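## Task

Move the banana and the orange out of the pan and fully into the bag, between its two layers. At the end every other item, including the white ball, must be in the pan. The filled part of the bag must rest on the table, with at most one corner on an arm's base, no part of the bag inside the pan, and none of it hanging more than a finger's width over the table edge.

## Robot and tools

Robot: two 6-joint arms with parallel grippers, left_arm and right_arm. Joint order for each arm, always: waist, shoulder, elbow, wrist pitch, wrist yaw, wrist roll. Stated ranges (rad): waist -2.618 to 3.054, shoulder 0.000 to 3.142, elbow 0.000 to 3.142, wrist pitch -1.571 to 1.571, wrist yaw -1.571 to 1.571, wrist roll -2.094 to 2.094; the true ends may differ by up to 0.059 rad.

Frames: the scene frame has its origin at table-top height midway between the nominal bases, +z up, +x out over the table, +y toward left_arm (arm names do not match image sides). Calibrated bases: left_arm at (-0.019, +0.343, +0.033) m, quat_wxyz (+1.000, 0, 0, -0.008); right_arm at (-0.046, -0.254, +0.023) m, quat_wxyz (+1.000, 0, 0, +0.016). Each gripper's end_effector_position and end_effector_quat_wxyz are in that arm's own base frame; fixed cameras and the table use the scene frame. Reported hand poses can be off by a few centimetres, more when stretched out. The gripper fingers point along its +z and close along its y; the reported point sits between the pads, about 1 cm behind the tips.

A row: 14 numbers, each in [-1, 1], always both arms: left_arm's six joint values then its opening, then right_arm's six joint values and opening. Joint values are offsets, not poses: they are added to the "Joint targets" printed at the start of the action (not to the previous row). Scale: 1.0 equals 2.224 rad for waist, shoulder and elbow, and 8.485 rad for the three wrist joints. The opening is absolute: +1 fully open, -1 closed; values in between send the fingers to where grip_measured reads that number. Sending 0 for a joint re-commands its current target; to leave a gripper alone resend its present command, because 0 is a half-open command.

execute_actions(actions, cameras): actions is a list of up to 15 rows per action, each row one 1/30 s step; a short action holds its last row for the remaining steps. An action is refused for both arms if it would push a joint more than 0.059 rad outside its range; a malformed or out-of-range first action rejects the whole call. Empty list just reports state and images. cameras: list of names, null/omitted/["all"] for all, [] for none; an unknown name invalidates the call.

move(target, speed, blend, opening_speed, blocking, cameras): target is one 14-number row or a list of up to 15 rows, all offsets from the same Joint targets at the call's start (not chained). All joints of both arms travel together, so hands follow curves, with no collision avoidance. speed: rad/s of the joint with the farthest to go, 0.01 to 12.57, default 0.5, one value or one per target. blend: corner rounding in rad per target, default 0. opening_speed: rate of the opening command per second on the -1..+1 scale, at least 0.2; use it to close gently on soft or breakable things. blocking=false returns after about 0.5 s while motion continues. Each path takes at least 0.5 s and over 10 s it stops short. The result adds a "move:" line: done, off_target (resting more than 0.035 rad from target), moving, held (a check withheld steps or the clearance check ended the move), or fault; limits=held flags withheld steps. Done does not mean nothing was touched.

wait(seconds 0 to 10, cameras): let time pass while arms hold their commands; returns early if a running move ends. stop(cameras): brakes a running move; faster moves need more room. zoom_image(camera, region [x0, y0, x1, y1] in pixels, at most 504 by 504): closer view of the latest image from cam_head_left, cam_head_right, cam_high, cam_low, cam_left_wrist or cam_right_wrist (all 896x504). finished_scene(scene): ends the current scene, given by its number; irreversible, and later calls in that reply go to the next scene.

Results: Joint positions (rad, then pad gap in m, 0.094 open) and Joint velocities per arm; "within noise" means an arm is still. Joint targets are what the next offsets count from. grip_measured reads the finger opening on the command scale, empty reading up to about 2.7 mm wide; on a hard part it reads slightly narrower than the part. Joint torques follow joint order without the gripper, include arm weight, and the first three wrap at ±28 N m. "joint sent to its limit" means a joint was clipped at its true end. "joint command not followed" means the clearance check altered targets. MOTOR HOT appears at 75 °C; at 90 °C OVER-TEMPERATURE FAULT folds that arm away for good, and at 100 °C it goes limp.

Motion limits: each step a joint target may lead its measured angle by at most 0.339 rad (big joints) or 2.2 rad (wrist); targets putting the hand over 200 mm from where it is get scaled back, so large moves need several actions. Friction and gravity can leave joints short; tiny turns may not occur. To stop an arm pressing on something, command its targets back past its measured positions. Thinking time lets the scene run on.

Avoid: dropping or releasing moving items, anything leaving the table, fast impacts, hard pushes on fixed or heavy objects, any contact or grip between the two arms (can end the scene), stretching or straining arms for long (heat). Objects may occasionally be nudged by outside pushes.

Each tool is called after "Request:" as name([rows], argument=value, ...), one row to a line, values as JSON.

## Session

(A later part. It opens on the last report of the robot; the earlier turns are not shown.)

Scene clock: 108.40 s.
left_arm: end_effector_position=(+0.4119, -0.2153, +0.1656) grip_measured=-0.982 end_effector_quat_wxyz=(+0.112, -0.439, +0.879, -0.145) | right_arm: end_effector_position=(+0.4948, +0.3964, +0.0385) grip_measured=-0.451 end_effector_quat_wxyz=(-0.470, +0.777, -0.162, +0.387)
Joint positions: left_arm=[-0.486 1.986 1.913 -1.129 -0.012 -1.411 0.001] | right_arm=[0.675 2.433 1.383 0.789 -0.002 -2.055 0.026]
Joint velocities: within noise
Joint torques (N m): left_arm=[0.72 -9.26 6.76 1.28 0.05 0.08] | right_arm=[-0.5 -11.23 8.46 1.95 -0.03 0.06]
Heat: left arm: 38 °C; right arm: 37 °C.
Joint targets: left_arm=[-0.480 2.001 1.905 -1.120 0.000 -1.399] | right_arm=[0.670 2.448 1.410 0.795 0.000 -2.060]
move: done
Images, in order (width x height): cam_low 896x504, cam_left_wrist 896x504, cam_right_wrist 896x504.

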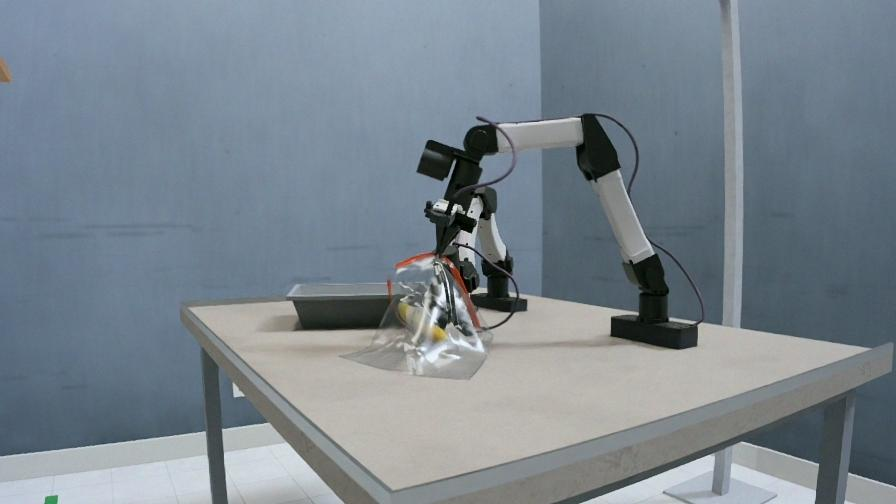

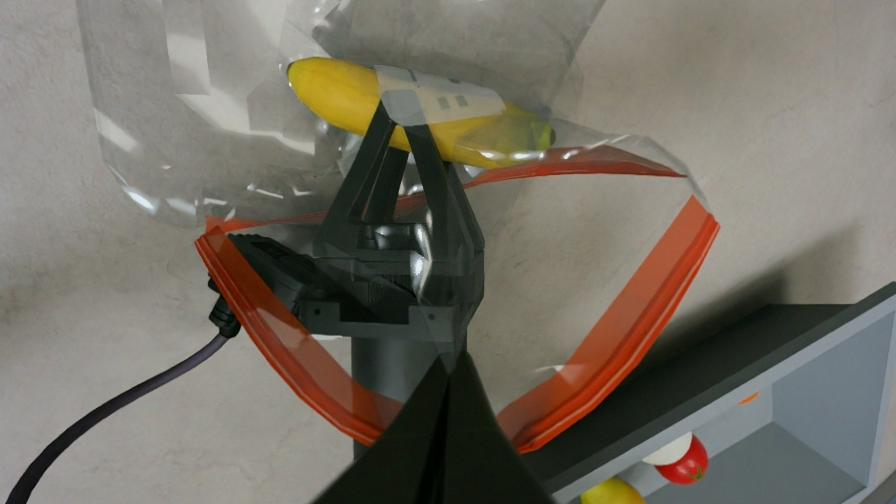

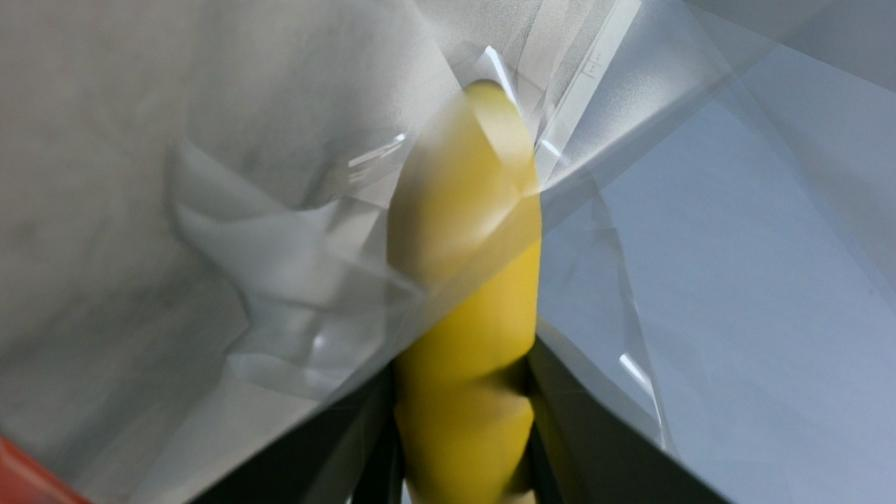

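Request:
move([
  [0,0,0,0,0,0,-1,0,0.0157,0,0,0,0,-0.55],
  [0,0,0,0,0,0,-1,0,0.0157,0,0,0,0,0.15],
], speed=0.15, opening_speed=0.7, cameras=["cam_right_wrist","cam_left_wrist","cam_low"])

Scene clock: 110.70 s.
left_arm: end_effector_position=(+0.4120, -0.2153, +0.1656) grip_measured=-0.982 end_effector_quat_wxyz=(+0.112, -0.439, +0.879, -0.146) | right_arm: end_effector_position=(+0.4954, +0.3969, +0.0265) grip_measured=+0.148 end_effector_quat_wxyz=(-0.468, +0.779, -0.162, +0.385)
Joint positions: left_arm=[-0.486 1.986 1.913 -1.128 -0.012 -1.411 0.001] | right_arm=[0.675 2.464 1.393 0.802 -0.002 -2.055 0.054]
Joint velocities: within noise
Joint torques (N m): left_arm=[0.7 -9.21 6.76 1.28 0.04 0.07] | right_arm=[-0.42 -11.02 7.41 1.85 -0.02 0.05]
Heat: left arm: 38 °C; right arm: 38 °C.
Joint targets: left_arm=[-0.480 2.001 1.905 -1.119 0.000 -1.399] | right_arm=[0.670 2.483 1.410 0.796 0.000 -2.060]
move: done
Images, in order (width x height): cam_low 896x504, cam_left_wrist 896x504, cam_right_wrist 896x504.

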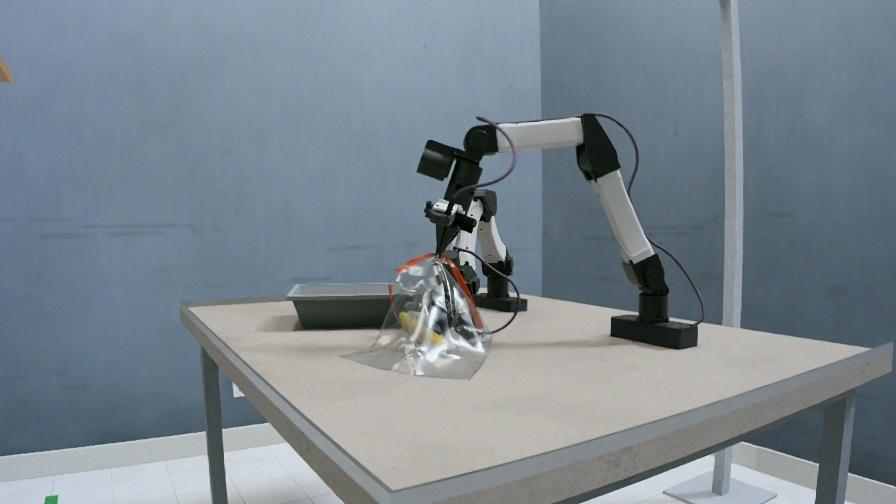

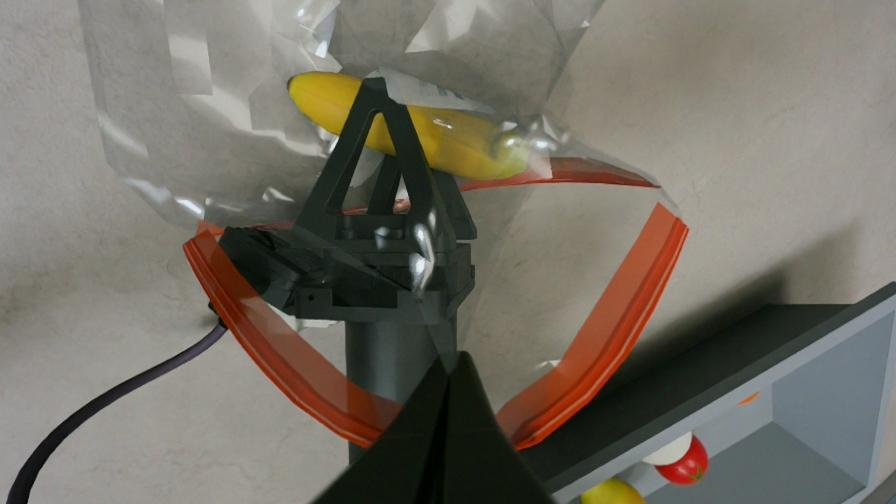

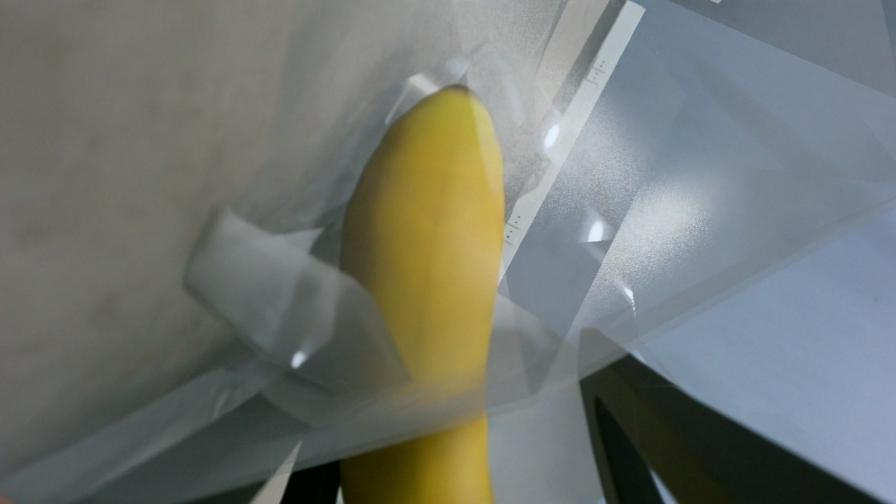

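Request:
move(target=[0,0,0,0,0,0,-1,0,-0.0778,-0.1362,0.0187,0,0,0.15], speed=0.3, cameras=["cam_right_wrist","cam_left_wrist"])

Scene clock: 112.60 s.
left_arm: end_effector_position=(+0.4120, -0.2153, +0.1656) grip_measured=-0.982 end_effector_quat_wxyz=(+0.112, -0.439, +0.879, -0.146) | right_arm: end_effector_position=(+0.4549, +0.3645, +0.0255) grip_measured=+0.148 end_effector_quat_wxyz=(-0.469, +0.778, -0.162, +0.386)
Joint positions: left_arm=[-0.486 1.986 1.913 -1.128 -0.012 -1.411 0.001] | right_arm=[0.675 2.349 1.118 0.967 -0.002 -2.055 0.054]
Joint velocities: within noise
Joint torques (N m): left_arm=[0.7 -9.25 6.78 1.27 0.05 0.08] | right_arm=[-0.43 -14.69 4.07 1.79 -0.03 0.06]
Heat: left arm: 38 °C; right arm: 38 °C.
Joint targets: left_arm=[-0.480 2.001 1.905 -1.119 0.000 -1.399] | right_arm=[0.670 2.310 1.107 0.954 0.000 -2.060]
move: off_target (right_arm); right_arm: the shoulder is farthest, 0.039 rad from its target
Images, in order (width x height): cam_left_wrist 896x504, cam_right_wrist 896x504.

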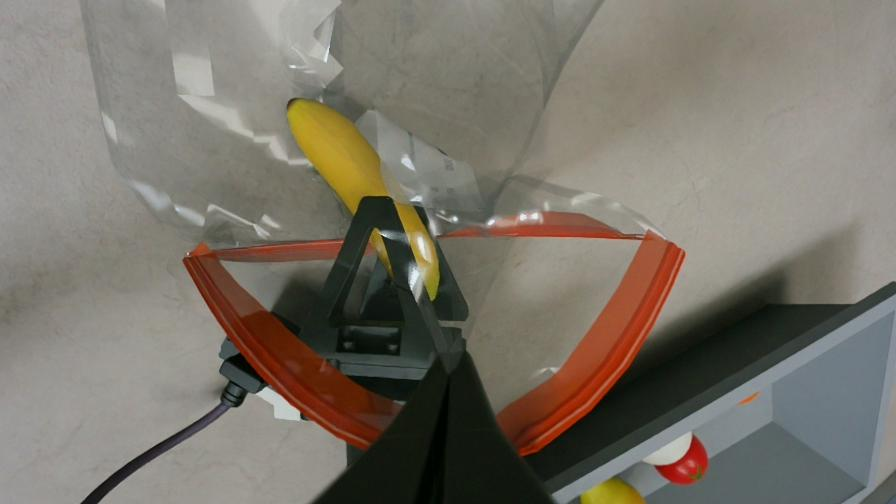

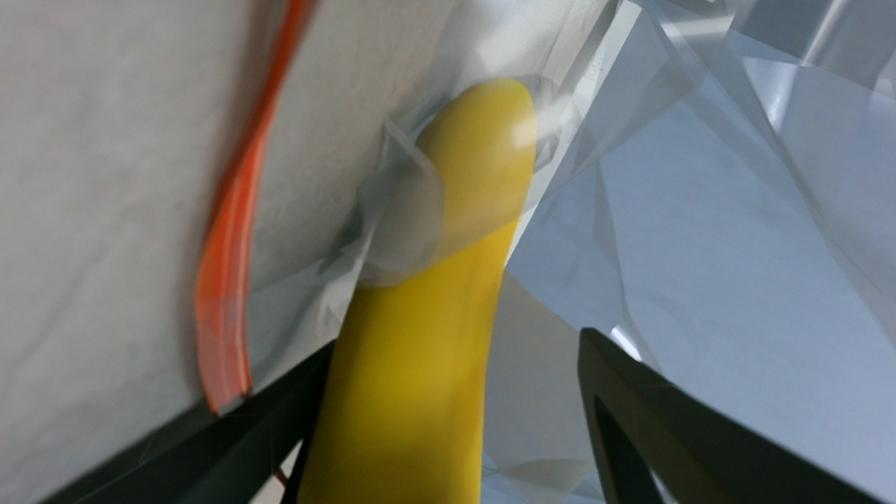

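Request:
move(target=[0,0,0,0,0,0,-1,-0.054,0,0,0,0,0,0.3], speed=0.4, cameras=["cam_right_wrist","cam_left_wrist"])

Scene clock: 113.90 s.
left_arm: end_effector_position=(+0.4120, -0.2153, +0.1657) grip_measured=-0.982 end_effector_quat_wxyz=(+0.112, -0.439, +0.879, -0.146) | right_arm: end_effector_position=(+0.4949, +0.3090, +0.0294) grip_measured=+0.298 end_effector_quat_wxyz=(-0.449, +0.764, -0.206, +0.415)
Joint positions: left_arm=[-0.486 1.986 1.913 -1.128 -0.012 -1.411 0.001] | right_arm=[0.557 2.344 1.117 0.973 -0.004 -2.055 0.061]
Joint velocities: within noise
Joint torques (N m): left_arm=[0.7 -9.24 6.8 1.25 0.05 0.08] | right_arm=[-0.62 -14.26 4.21 1.74 0 0.06]
Heat: left arm: 38 °C; right arm: 39 °C.
Joint targets: left_arm=[-0.480 2.001 1.905 -1.120 0.000 -1.399] | right_arm=[0.550 2.310 1.107 0.954 0.000 -2.060]
move: done
Images, in order (width x height): cam_left_wrist 896x504, cam_right_wrist 896x504.

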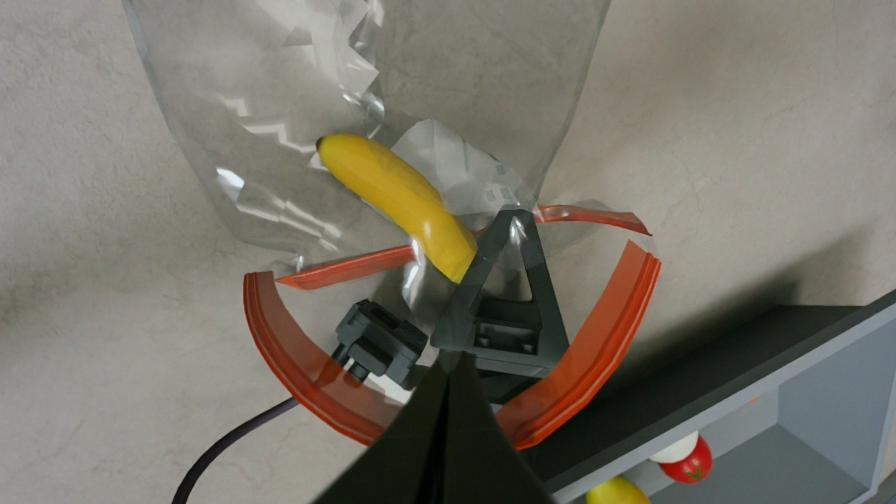

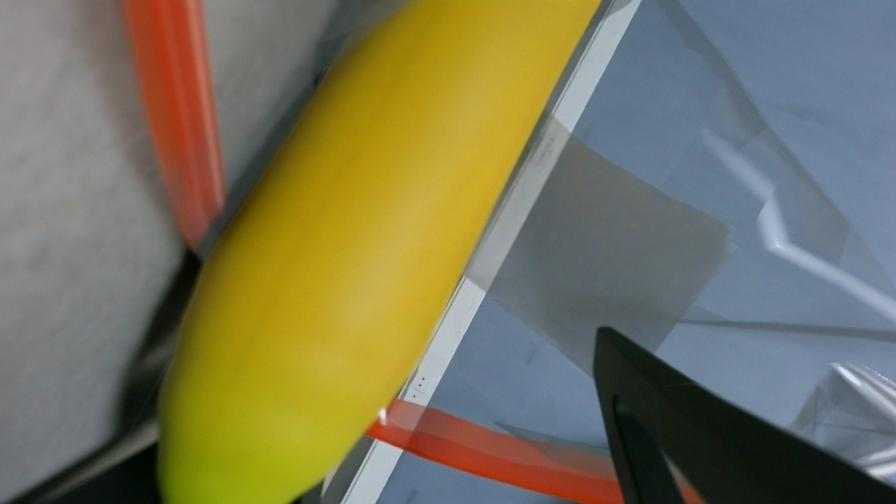

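Request:
move([
  [0,0,0,0,0,0,-1,-0.009,-0.121,-0.1524,0.0034,0,0,0.3],
  [0,0,0,0,0,0,-1,-0.0135,-0.2653,-0.25,-0.0088,0,0.3135,-0.95],
], speed=[0.3,1.2], cameras=["cam_right_wrist","cam_left_wrist","cam_low"])

Scene clock: 120.23 s.
left_arm: end_effector_position=(+0.4121, -0.2154, +0.1657) grip_measured=-0.982 end_effector_quat_wxyz=(+0.112, -0.439, +0.879, -0.146) | right_arm: end_effector_position=(+0.3882, +0.2237, +0.0943) grip_measured=-0.949 end_effector_quat_wxyz=(+0.501, +0.029, +0.807, +0.312)
Joint positions: left_arm=[-0.486 1.986 1.913 -1.127 -0.012 -1.411 0.001] | right_arm=[0.524 1.737 0.553 0.875 0.003 0.593 0.002]
Joint velocities: within noise
Joint torques (N m): left_arm=[0.72 -9.24 6.74 1.26 0.05 0.08] | right_arm=[-0.34 -8.24 5.14 1.94 -0.04 0.05]
Heat: left arm: 37 °C; right arm: 41 °C.
Joint targets: left_arm=[-0.480 2.001 1.905 -1.119 0.000 -1.400] | right_arm=[0.520 1.720 0.551 0.879 0.000 0.600]
move: done
Images, in order (width x height): cam_low 896x504, cam_left_wrist 896x504, cam_right_wrist 896x504.

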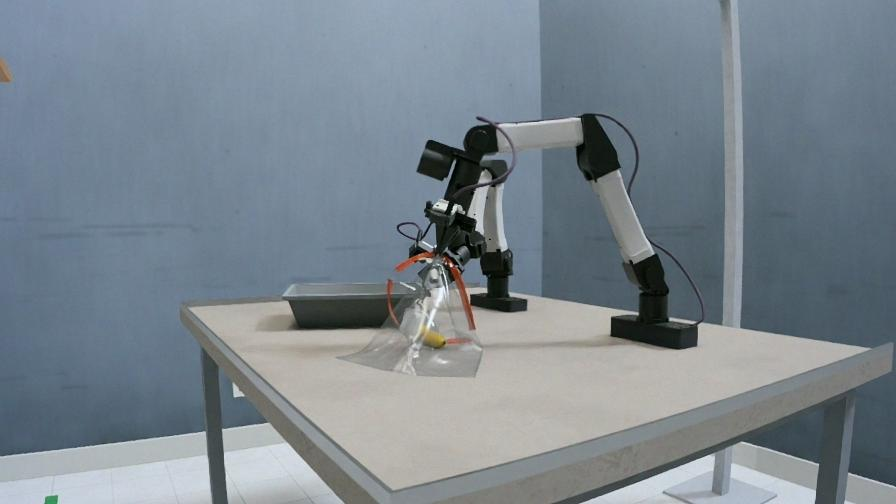

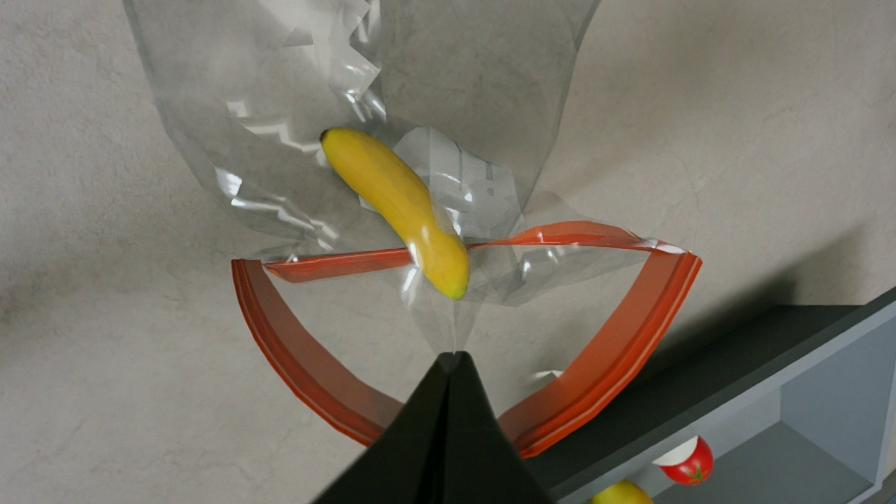

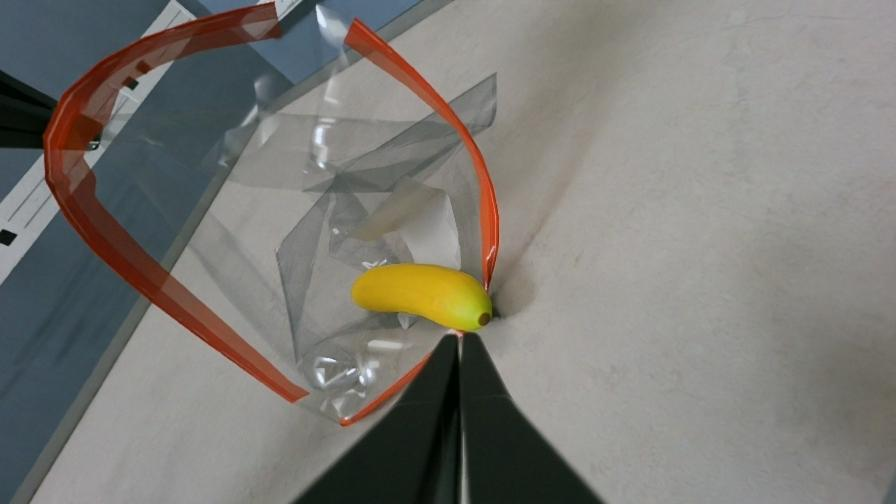

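Request:
move(target=[0,0,0,0,0,0,-1,-0.0045,0.1803,0.112,0.0031,0,0,-0.95], speed=0.3, cameras=["cam_right_wrist","cam_left_wrist"])

Scene clock: 126.80 s.
left_arm: end_effector_position=(+0.4121, -0.2154, +0.1657) grip_measured=-0.982 end_effector_quat_wxyz=(+0.112, -0.439, +0.879, -0.146) | right_arm: end_effector_position=(+0.4464, +0.2588, +0.0581) grip_measured=-0.949 end_effector_quat_wxyz=(+0.510, +0.022, +0.800, +0.316)
Joint positions: left_arm=[-0.486 1.986 1.913 -1.127 -0.012 -1.411 0.001] | right_arm=[0.524 2.079 0.807 0.988 -0.005 0.581 0.002]
Joint velocities: within noise
Joint torques (N m): left_arm=[0.7 -9.28 6.79 1.27 0.04 0.08] | right_arm=[-1.31 -5.52 4.27 1.12 0.03 0.2]
Heat: left arm: 37 °C; right arm: 40 °C.
Joint targets: left_arm=[-0.480 2.001 1.905 -1.119 0.000 -1.400] | right_arm=[0.510 2.121 0.800 0.906 0.000 0.600]
move: off_target (right_arm); right_arm: the wrist pitch is farthest, 0.083 rad from its target
Images, in order (width x height): cam_left_wrist 896x504, cam_right_wrist 896x504.

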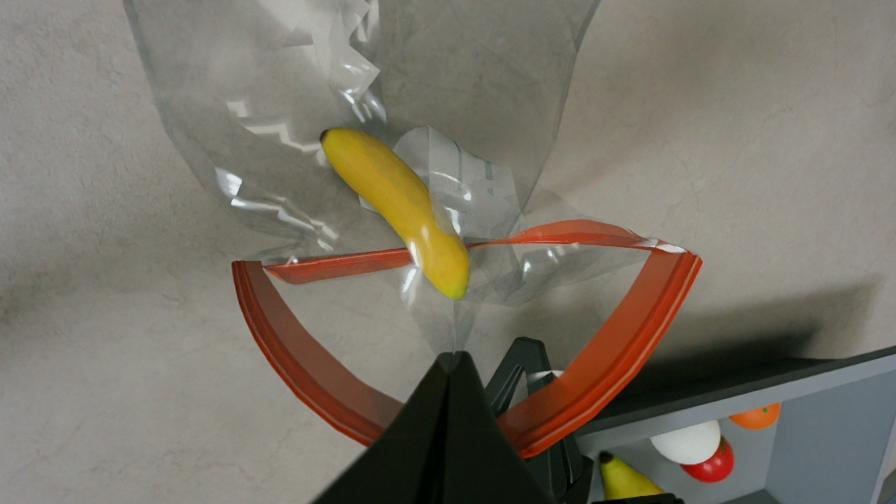

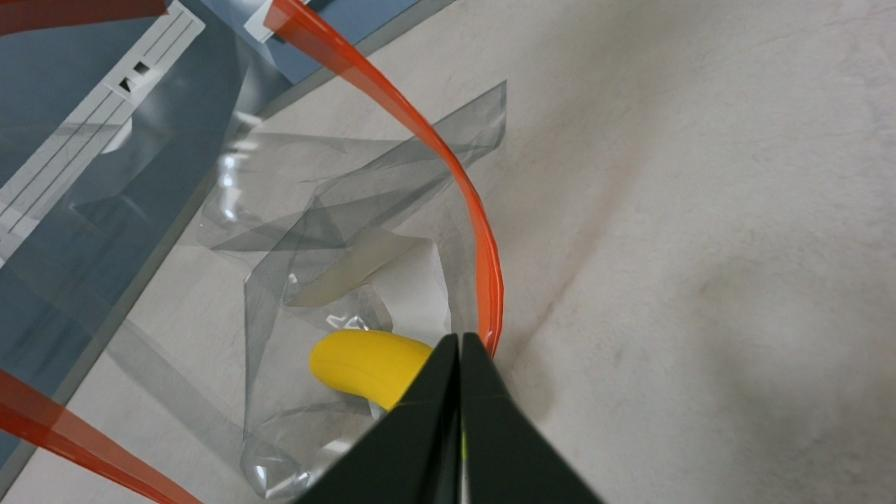

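Request:
move([
  [0,0,0,0,0,0,-1,0.0,-0.12,-0.06,0.0,0,0,-0.95],
  [0,0,0,0,0,0,-1,0.0045,-0.1803,-0.112,-0.0031,0,-0.118,-0.95],
], speed=0.4, blend=[0.05,0])

Scene clock: 131.07 s.
left_arm: end_effector_position=(+0.4121, -0.2154, +0.1657) grip_measured=-0.982 end_effector_quat_wxyz=(+0.112, -0.439, +0.879, -0.146) | right_arm: end_effector_position=(+0.3889, +0.2225, +0.0870) grip_measured=-0.949 end_effector_quat_wxyz=(+0.582, -0.359, +0.729, +0.038)
Joint positions: left_arm=[-0.486 1.986 1.913 -1.127 -0.012 -1.411 0.001] | right_arm=[0.518 1.755 0.555 0.875 -0.005 -0.393 0.002]
Joint velocities: within noise
Joint torques (N m): left_arm=[0.7 -9.25 6.78 1.27 0.05 0.09] | right_arm=[0.29 -9.94 4.89 1.97 0.02 0.02]
Heat: left arm: 37 °C; right arm: 41 °C.
Joint targets: left_arm=[-0.480 2.001 1.905 -1.119 0.000 -1.400] | right_arm=[0.520 1.720 0.551 0.880 0.000 -0.401]
move: done

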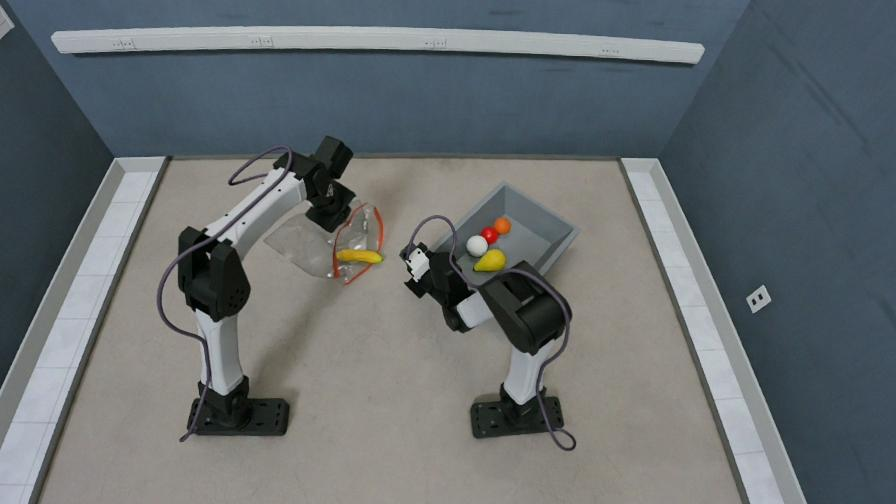

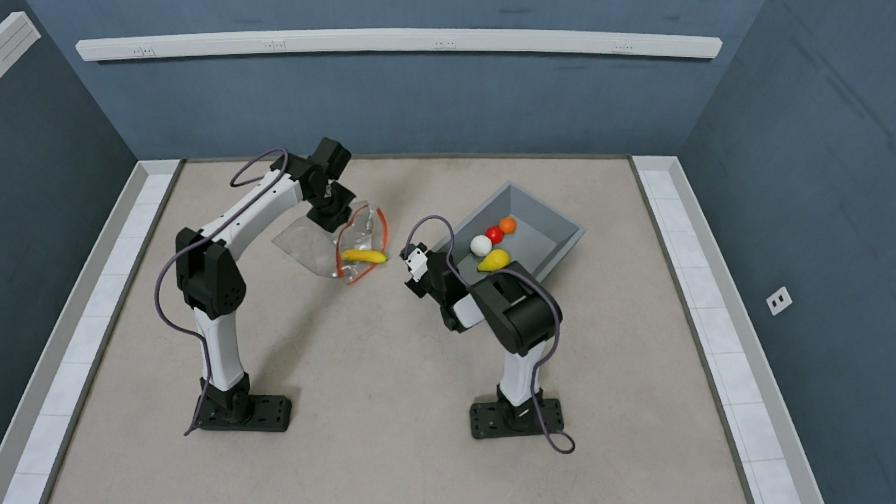

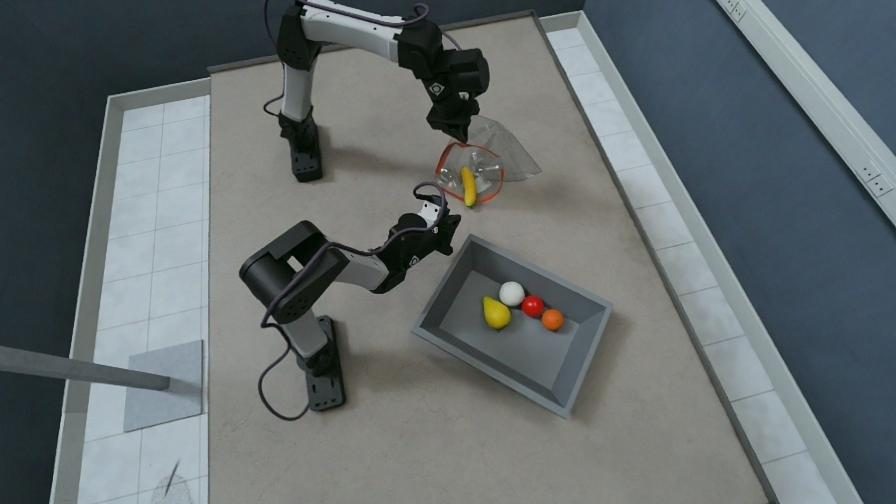

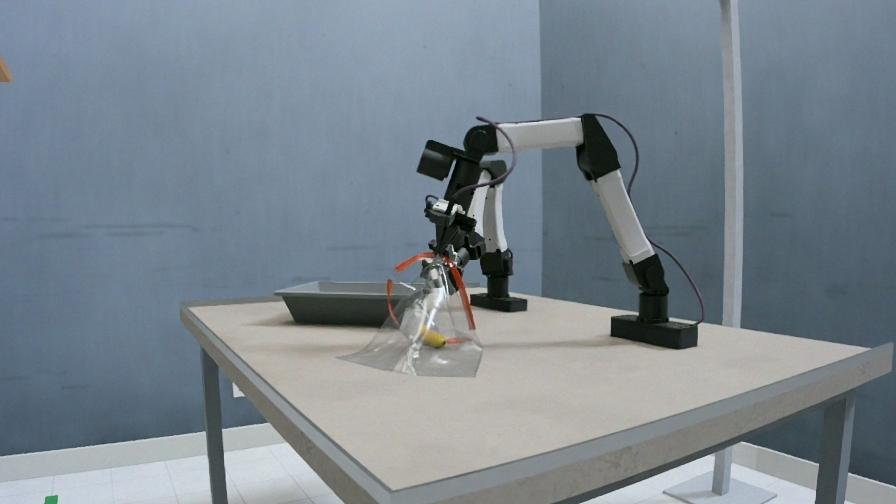

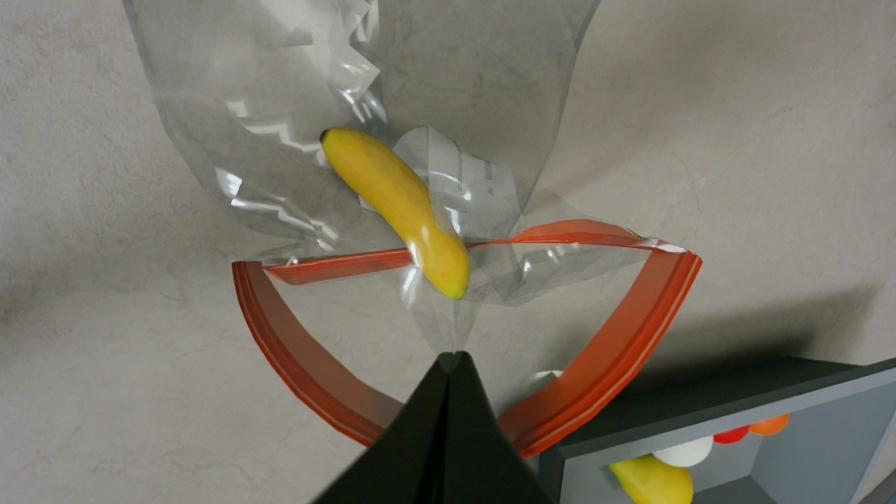

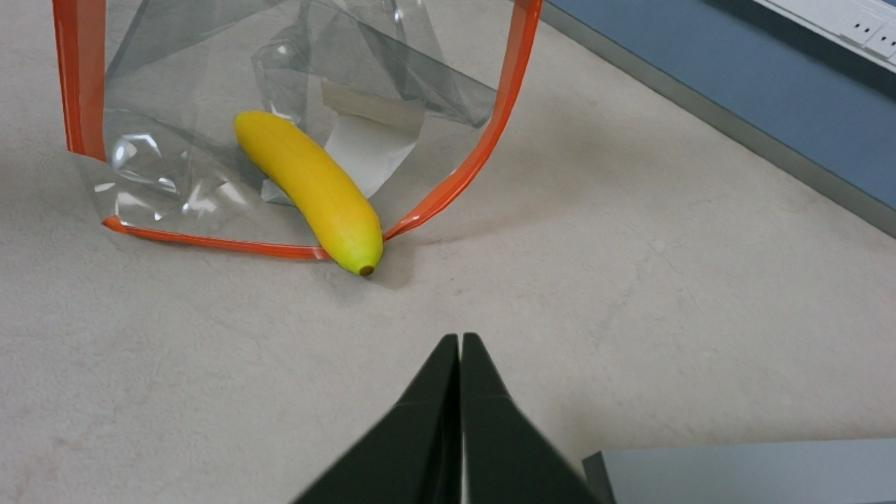

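Request:
move(target=[0,0,0,0,0,0,-1,-0.0036,0.1529,0.1727,-0.0383,0,0,-0.95], speed=0.3, cameras=["cam_right_wrist","cam_left_wrist"])

Scene clock: 133.60 s.
left_arm: end_effector_position=(+0.4121, -0.2154, +0.1657) grip_measured=-0.982 end_effector_quat_wxyz=(+0.112, -0.439, +0.879, -0.146) | right_arm: end_effector_position=(+0.4512, +0.2562, +0.0403) grip_measured=-0.949 end_effector_quat_wxyz=(+0.511, -0.384, +0.769, +0.025)
Joint positions: left_arm=[-0.486 1.986 1.913 -1.127 -0.012 -1.411 0.001] | right_arm=[0.518 2.029 0.926 0.605 0.004 -0.412 0.002]
Joint velocities: within noise
Joint torques (N m): left_arm=[0.72 -9.25 6.78 1.27 0.05 0.08] | right_arm=[-0.57 -6.79 6.42 1.34 -0.09 0.17]
Heat: left arm: 37 °C; right arm: 41 °C.
Joint targets: left_arm=[-0.480 2.001 1.905 -1.119 0.000 -1.400] | right_arm=[0.512 2.060 0.935 0.555 0.000 -0.401]
move: off_target (right_arm); right_arm: the wrist pitch is farthest, 0.050 rad from its target
Images, in order (width x height): cam_left_wrist 896x504, cam_right_wrist 896x504.

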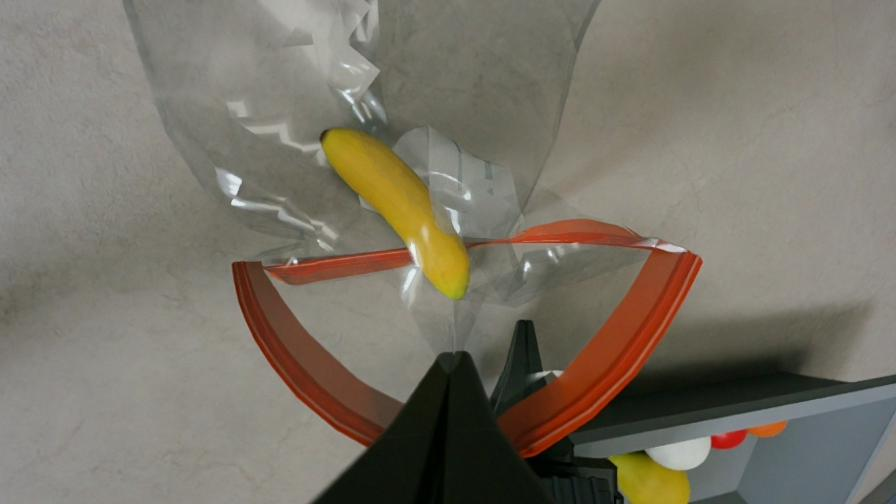

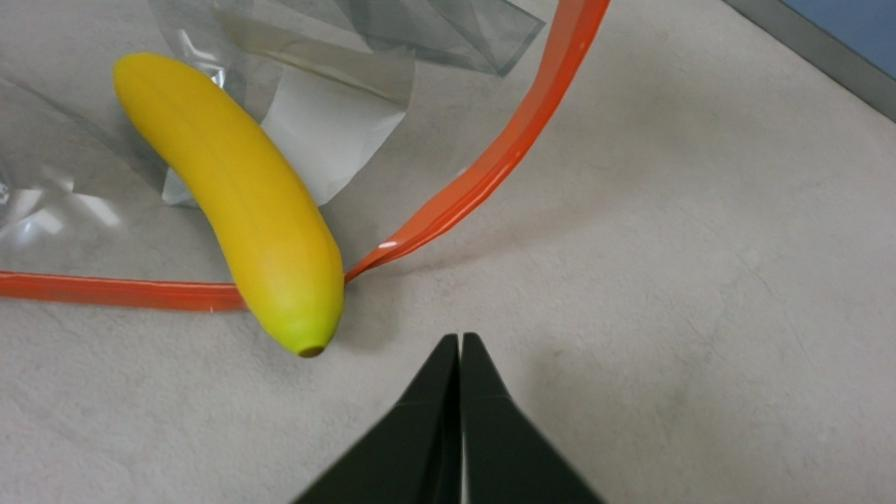

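Request:
move([
  [0,0,0,0,0,0,-1,0,-0.0423,0.2496,-0.119,0,0,-0.95],
  [0,0,0,0,0,0,-1,0,0.0081,0.1754,-0.0854,0,0,-0.95],
], speed=[0.8,0.5], cameras=["cam_right_wrist","cam_left_wrist","cam_high"])

Scene clock: 137.77 s.
left_arm: end_effector_position=(+0.4121, -0.2154, +0.1657) grip_measured=-0.983 end_effector_quat_wxyz=(+0.112, -0.439, +0.879, -0.146) | right_arm: end_effector_position=(+0.4470, +0.2537, +0.0222) grip_measured=-0.949 end_effector_quat_wxyz=(+0.311, -0.424, +0.850, +0.015)
Joint positions: left_arm=[-0.486 1.986 1.913 -1.127 -0.012 -1.411 0.001] | right_arm=[0.518 2.072 1.324 -0.189 0.005 -0.409 0.002]
Joint velocities: within noise
Joint torques (N m): left_arm=[0.7 -9.29 6.79 1.26 0.05 0.08] | right_arm=[-0.49 -10.09 6.61 1.63 -0.08 0.14]
Heat: left arm: 37 °C; right arm: 41 °C.
Joint targets: left_arm=[-0.480 2.001 1.905 -1.119 0.000 -1.400] | right_arm=[0.512 2.078 1.326 -0.170 0.000 -0.401]
move: done
Images, in order (width x height): cam_high 896x504, cam_left_wrist 896x504, cam_right_wrist 896x504.

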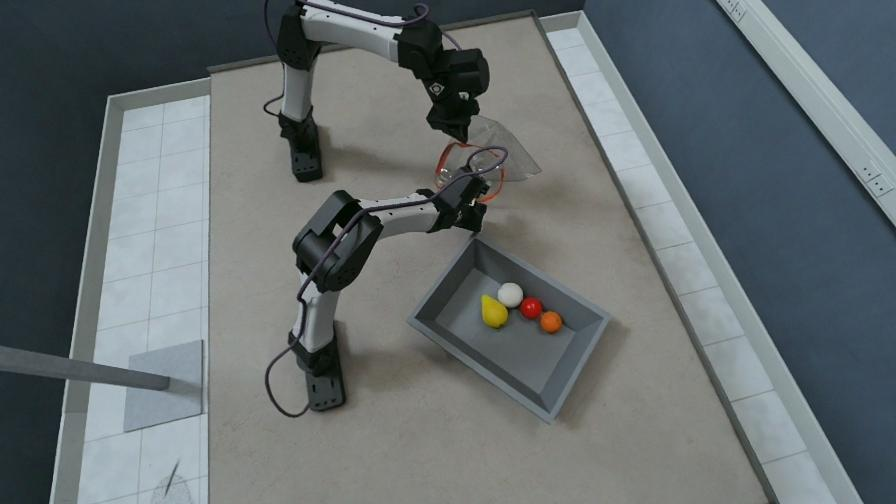

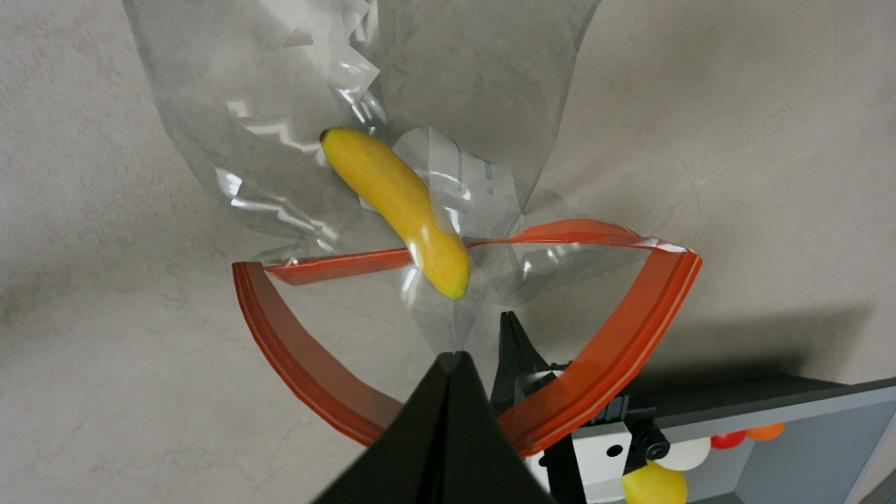

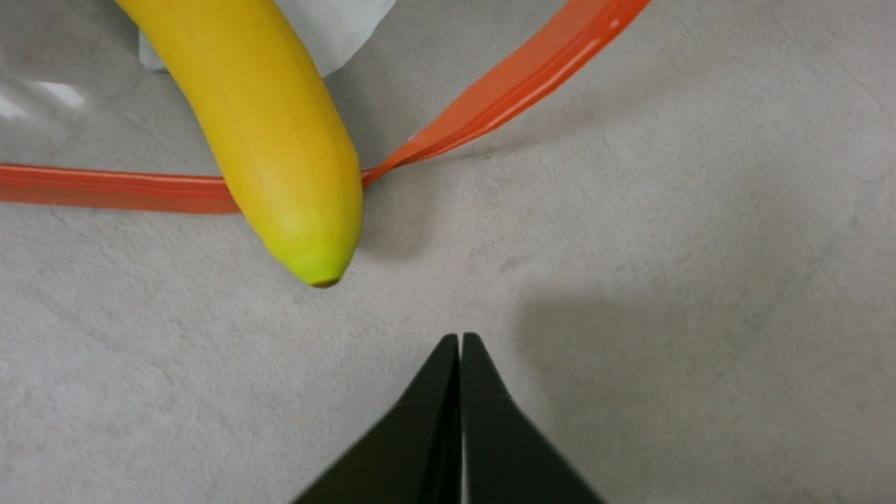

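Request:
move([
  [0,0,0,0,0,0,-1,0.0202,0.0099,0,0,0,0,-0.95],
  [0,0,0,0,0,0,-1,0.048,0.0525,0.064,-0.0053,0,0,-0.95],
], speed=[0.15,0.15], cameras=["cam_right_wrist","cam_left_wrist"])

Scene clock: 140.03 s.
left_arm: end_effector_position=(+0.4121, -0.2154, +0.1657) grip_measured=-0.983 end_effector_quat_wxyz=(+0.112, -0.439, +0.879, -0.146) | right_arm: end_effector_position=(+0.4383, +0.3076, +0.0067) grip_measured=-0.949 end_effector_quat_wxyz=(+0.301, -0.466, +0.832, +0.029)
Joint positions: left_arm=[-0.486 1.986 1.913 -1.127 -0.012 -1.411 0.001] | right_arm=[0.614 2.18 1.44 -0.216 0.005 -0.409 0.002]
Joint velocities: within noise
Joint torques (N m): left_arm=[0.72 -9.26 6.8 1.26 0.06 0.08] | right_arm=[0.5 -10.1 9.09 1.35 -0.08 0.14]
Heat: left arm: 37 °C; right arm: 41 °C.
Joint targets: left_arm=[-0.480 2.001 1.905 -1.119 0.000 -1.400] | right_arm=[0.619 2.194 1.468 -0.215 0.000 -0.401]
move: done
Images, in order (width x height): cam_left_wrist 896x504, cam_right_wrist 896x504.

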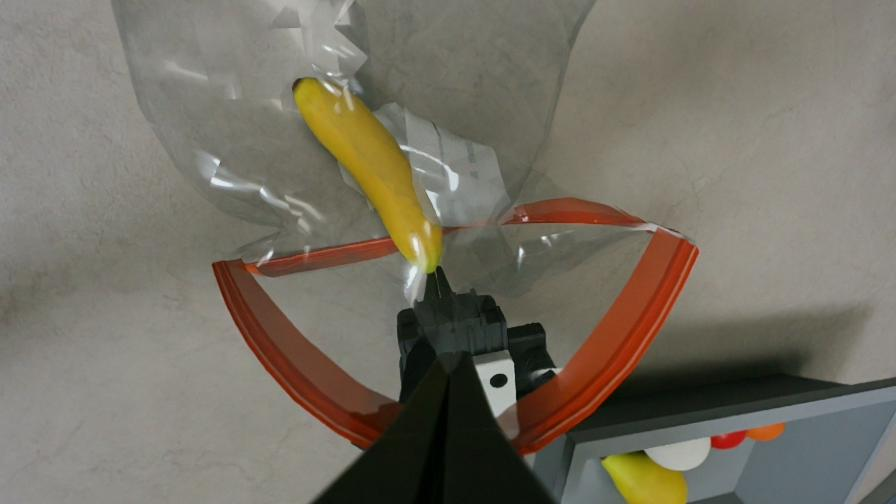

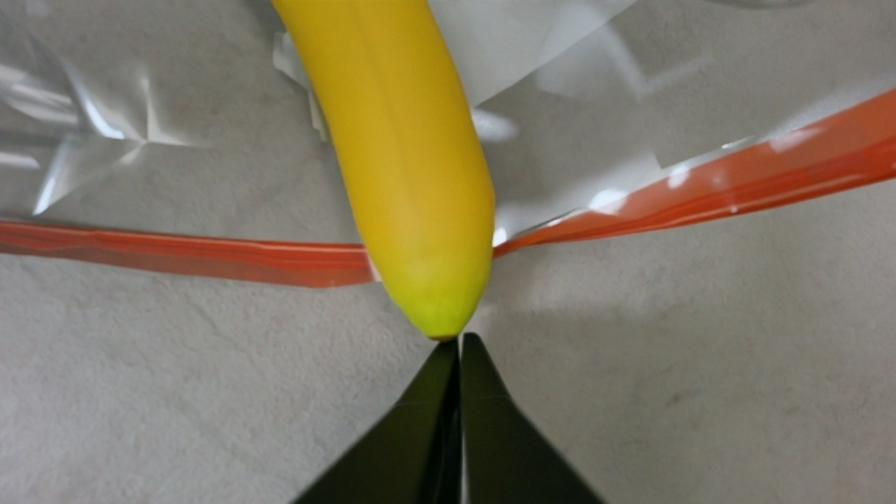

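Request:
move(target=[0,0,0,0,0,0,-1,0.0387,0.0594,0.0099,0.0448,0,0,-0.95], speed=0.2, cameras=["cam_right_wrist","cam_left_wrist"])

Scene clock: 143.23 s.
left_arm: end_effector_position=(+0.4121, -0.2154, +0.1657) grip_measured=-0.983 end_effector_quat_wxyz=(+0.112, -0.439, +0.879, -0.146) | right_arm: end_effector_position=(+0.4549, +0.3813, +0.0027) grip_measured=-0.949 end_effector_quat_wxyz=(+0.415, -0.477, +0.773, +0.058)
Joint positions: left_arm=[-0.486 1.986 1.913 -1.127 -0.012 -1.411 0.001] | right_arm=[0.699 2.312 1.462 0.143 0.005 -0.409 0.002]
Joint velocities: within noise
Joint torques (N m): left_arm=[0.76 -9.21 6.75 1.26 0.05 0.08] | right_arm=[0.66 -11 9.07 1.91 -0.08 0.14]
Heat: left arm: 37 °C; right arm: 41 °C.
Joint targets: left_arm=[-0.480 2.001 1.905 -1.119 0.000 -1.400] | right_arm=[0.705 2.327 1.490 0.165 0.000 -0.401]
move: done
Images, in order (width x height): cam_left_wrist 896x504, cam_right_wrist 896x504.

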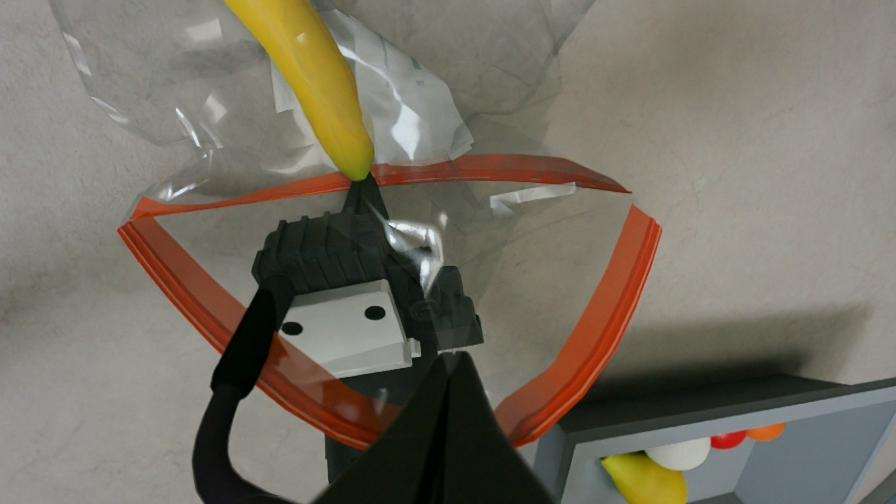

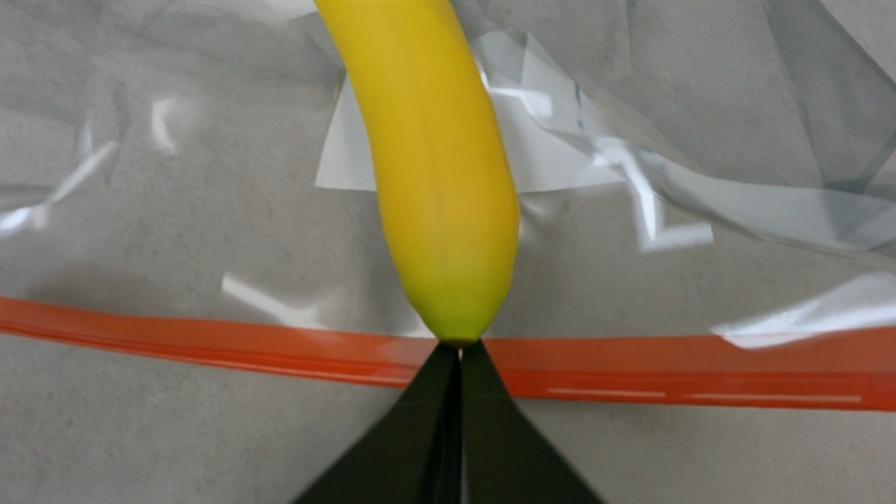

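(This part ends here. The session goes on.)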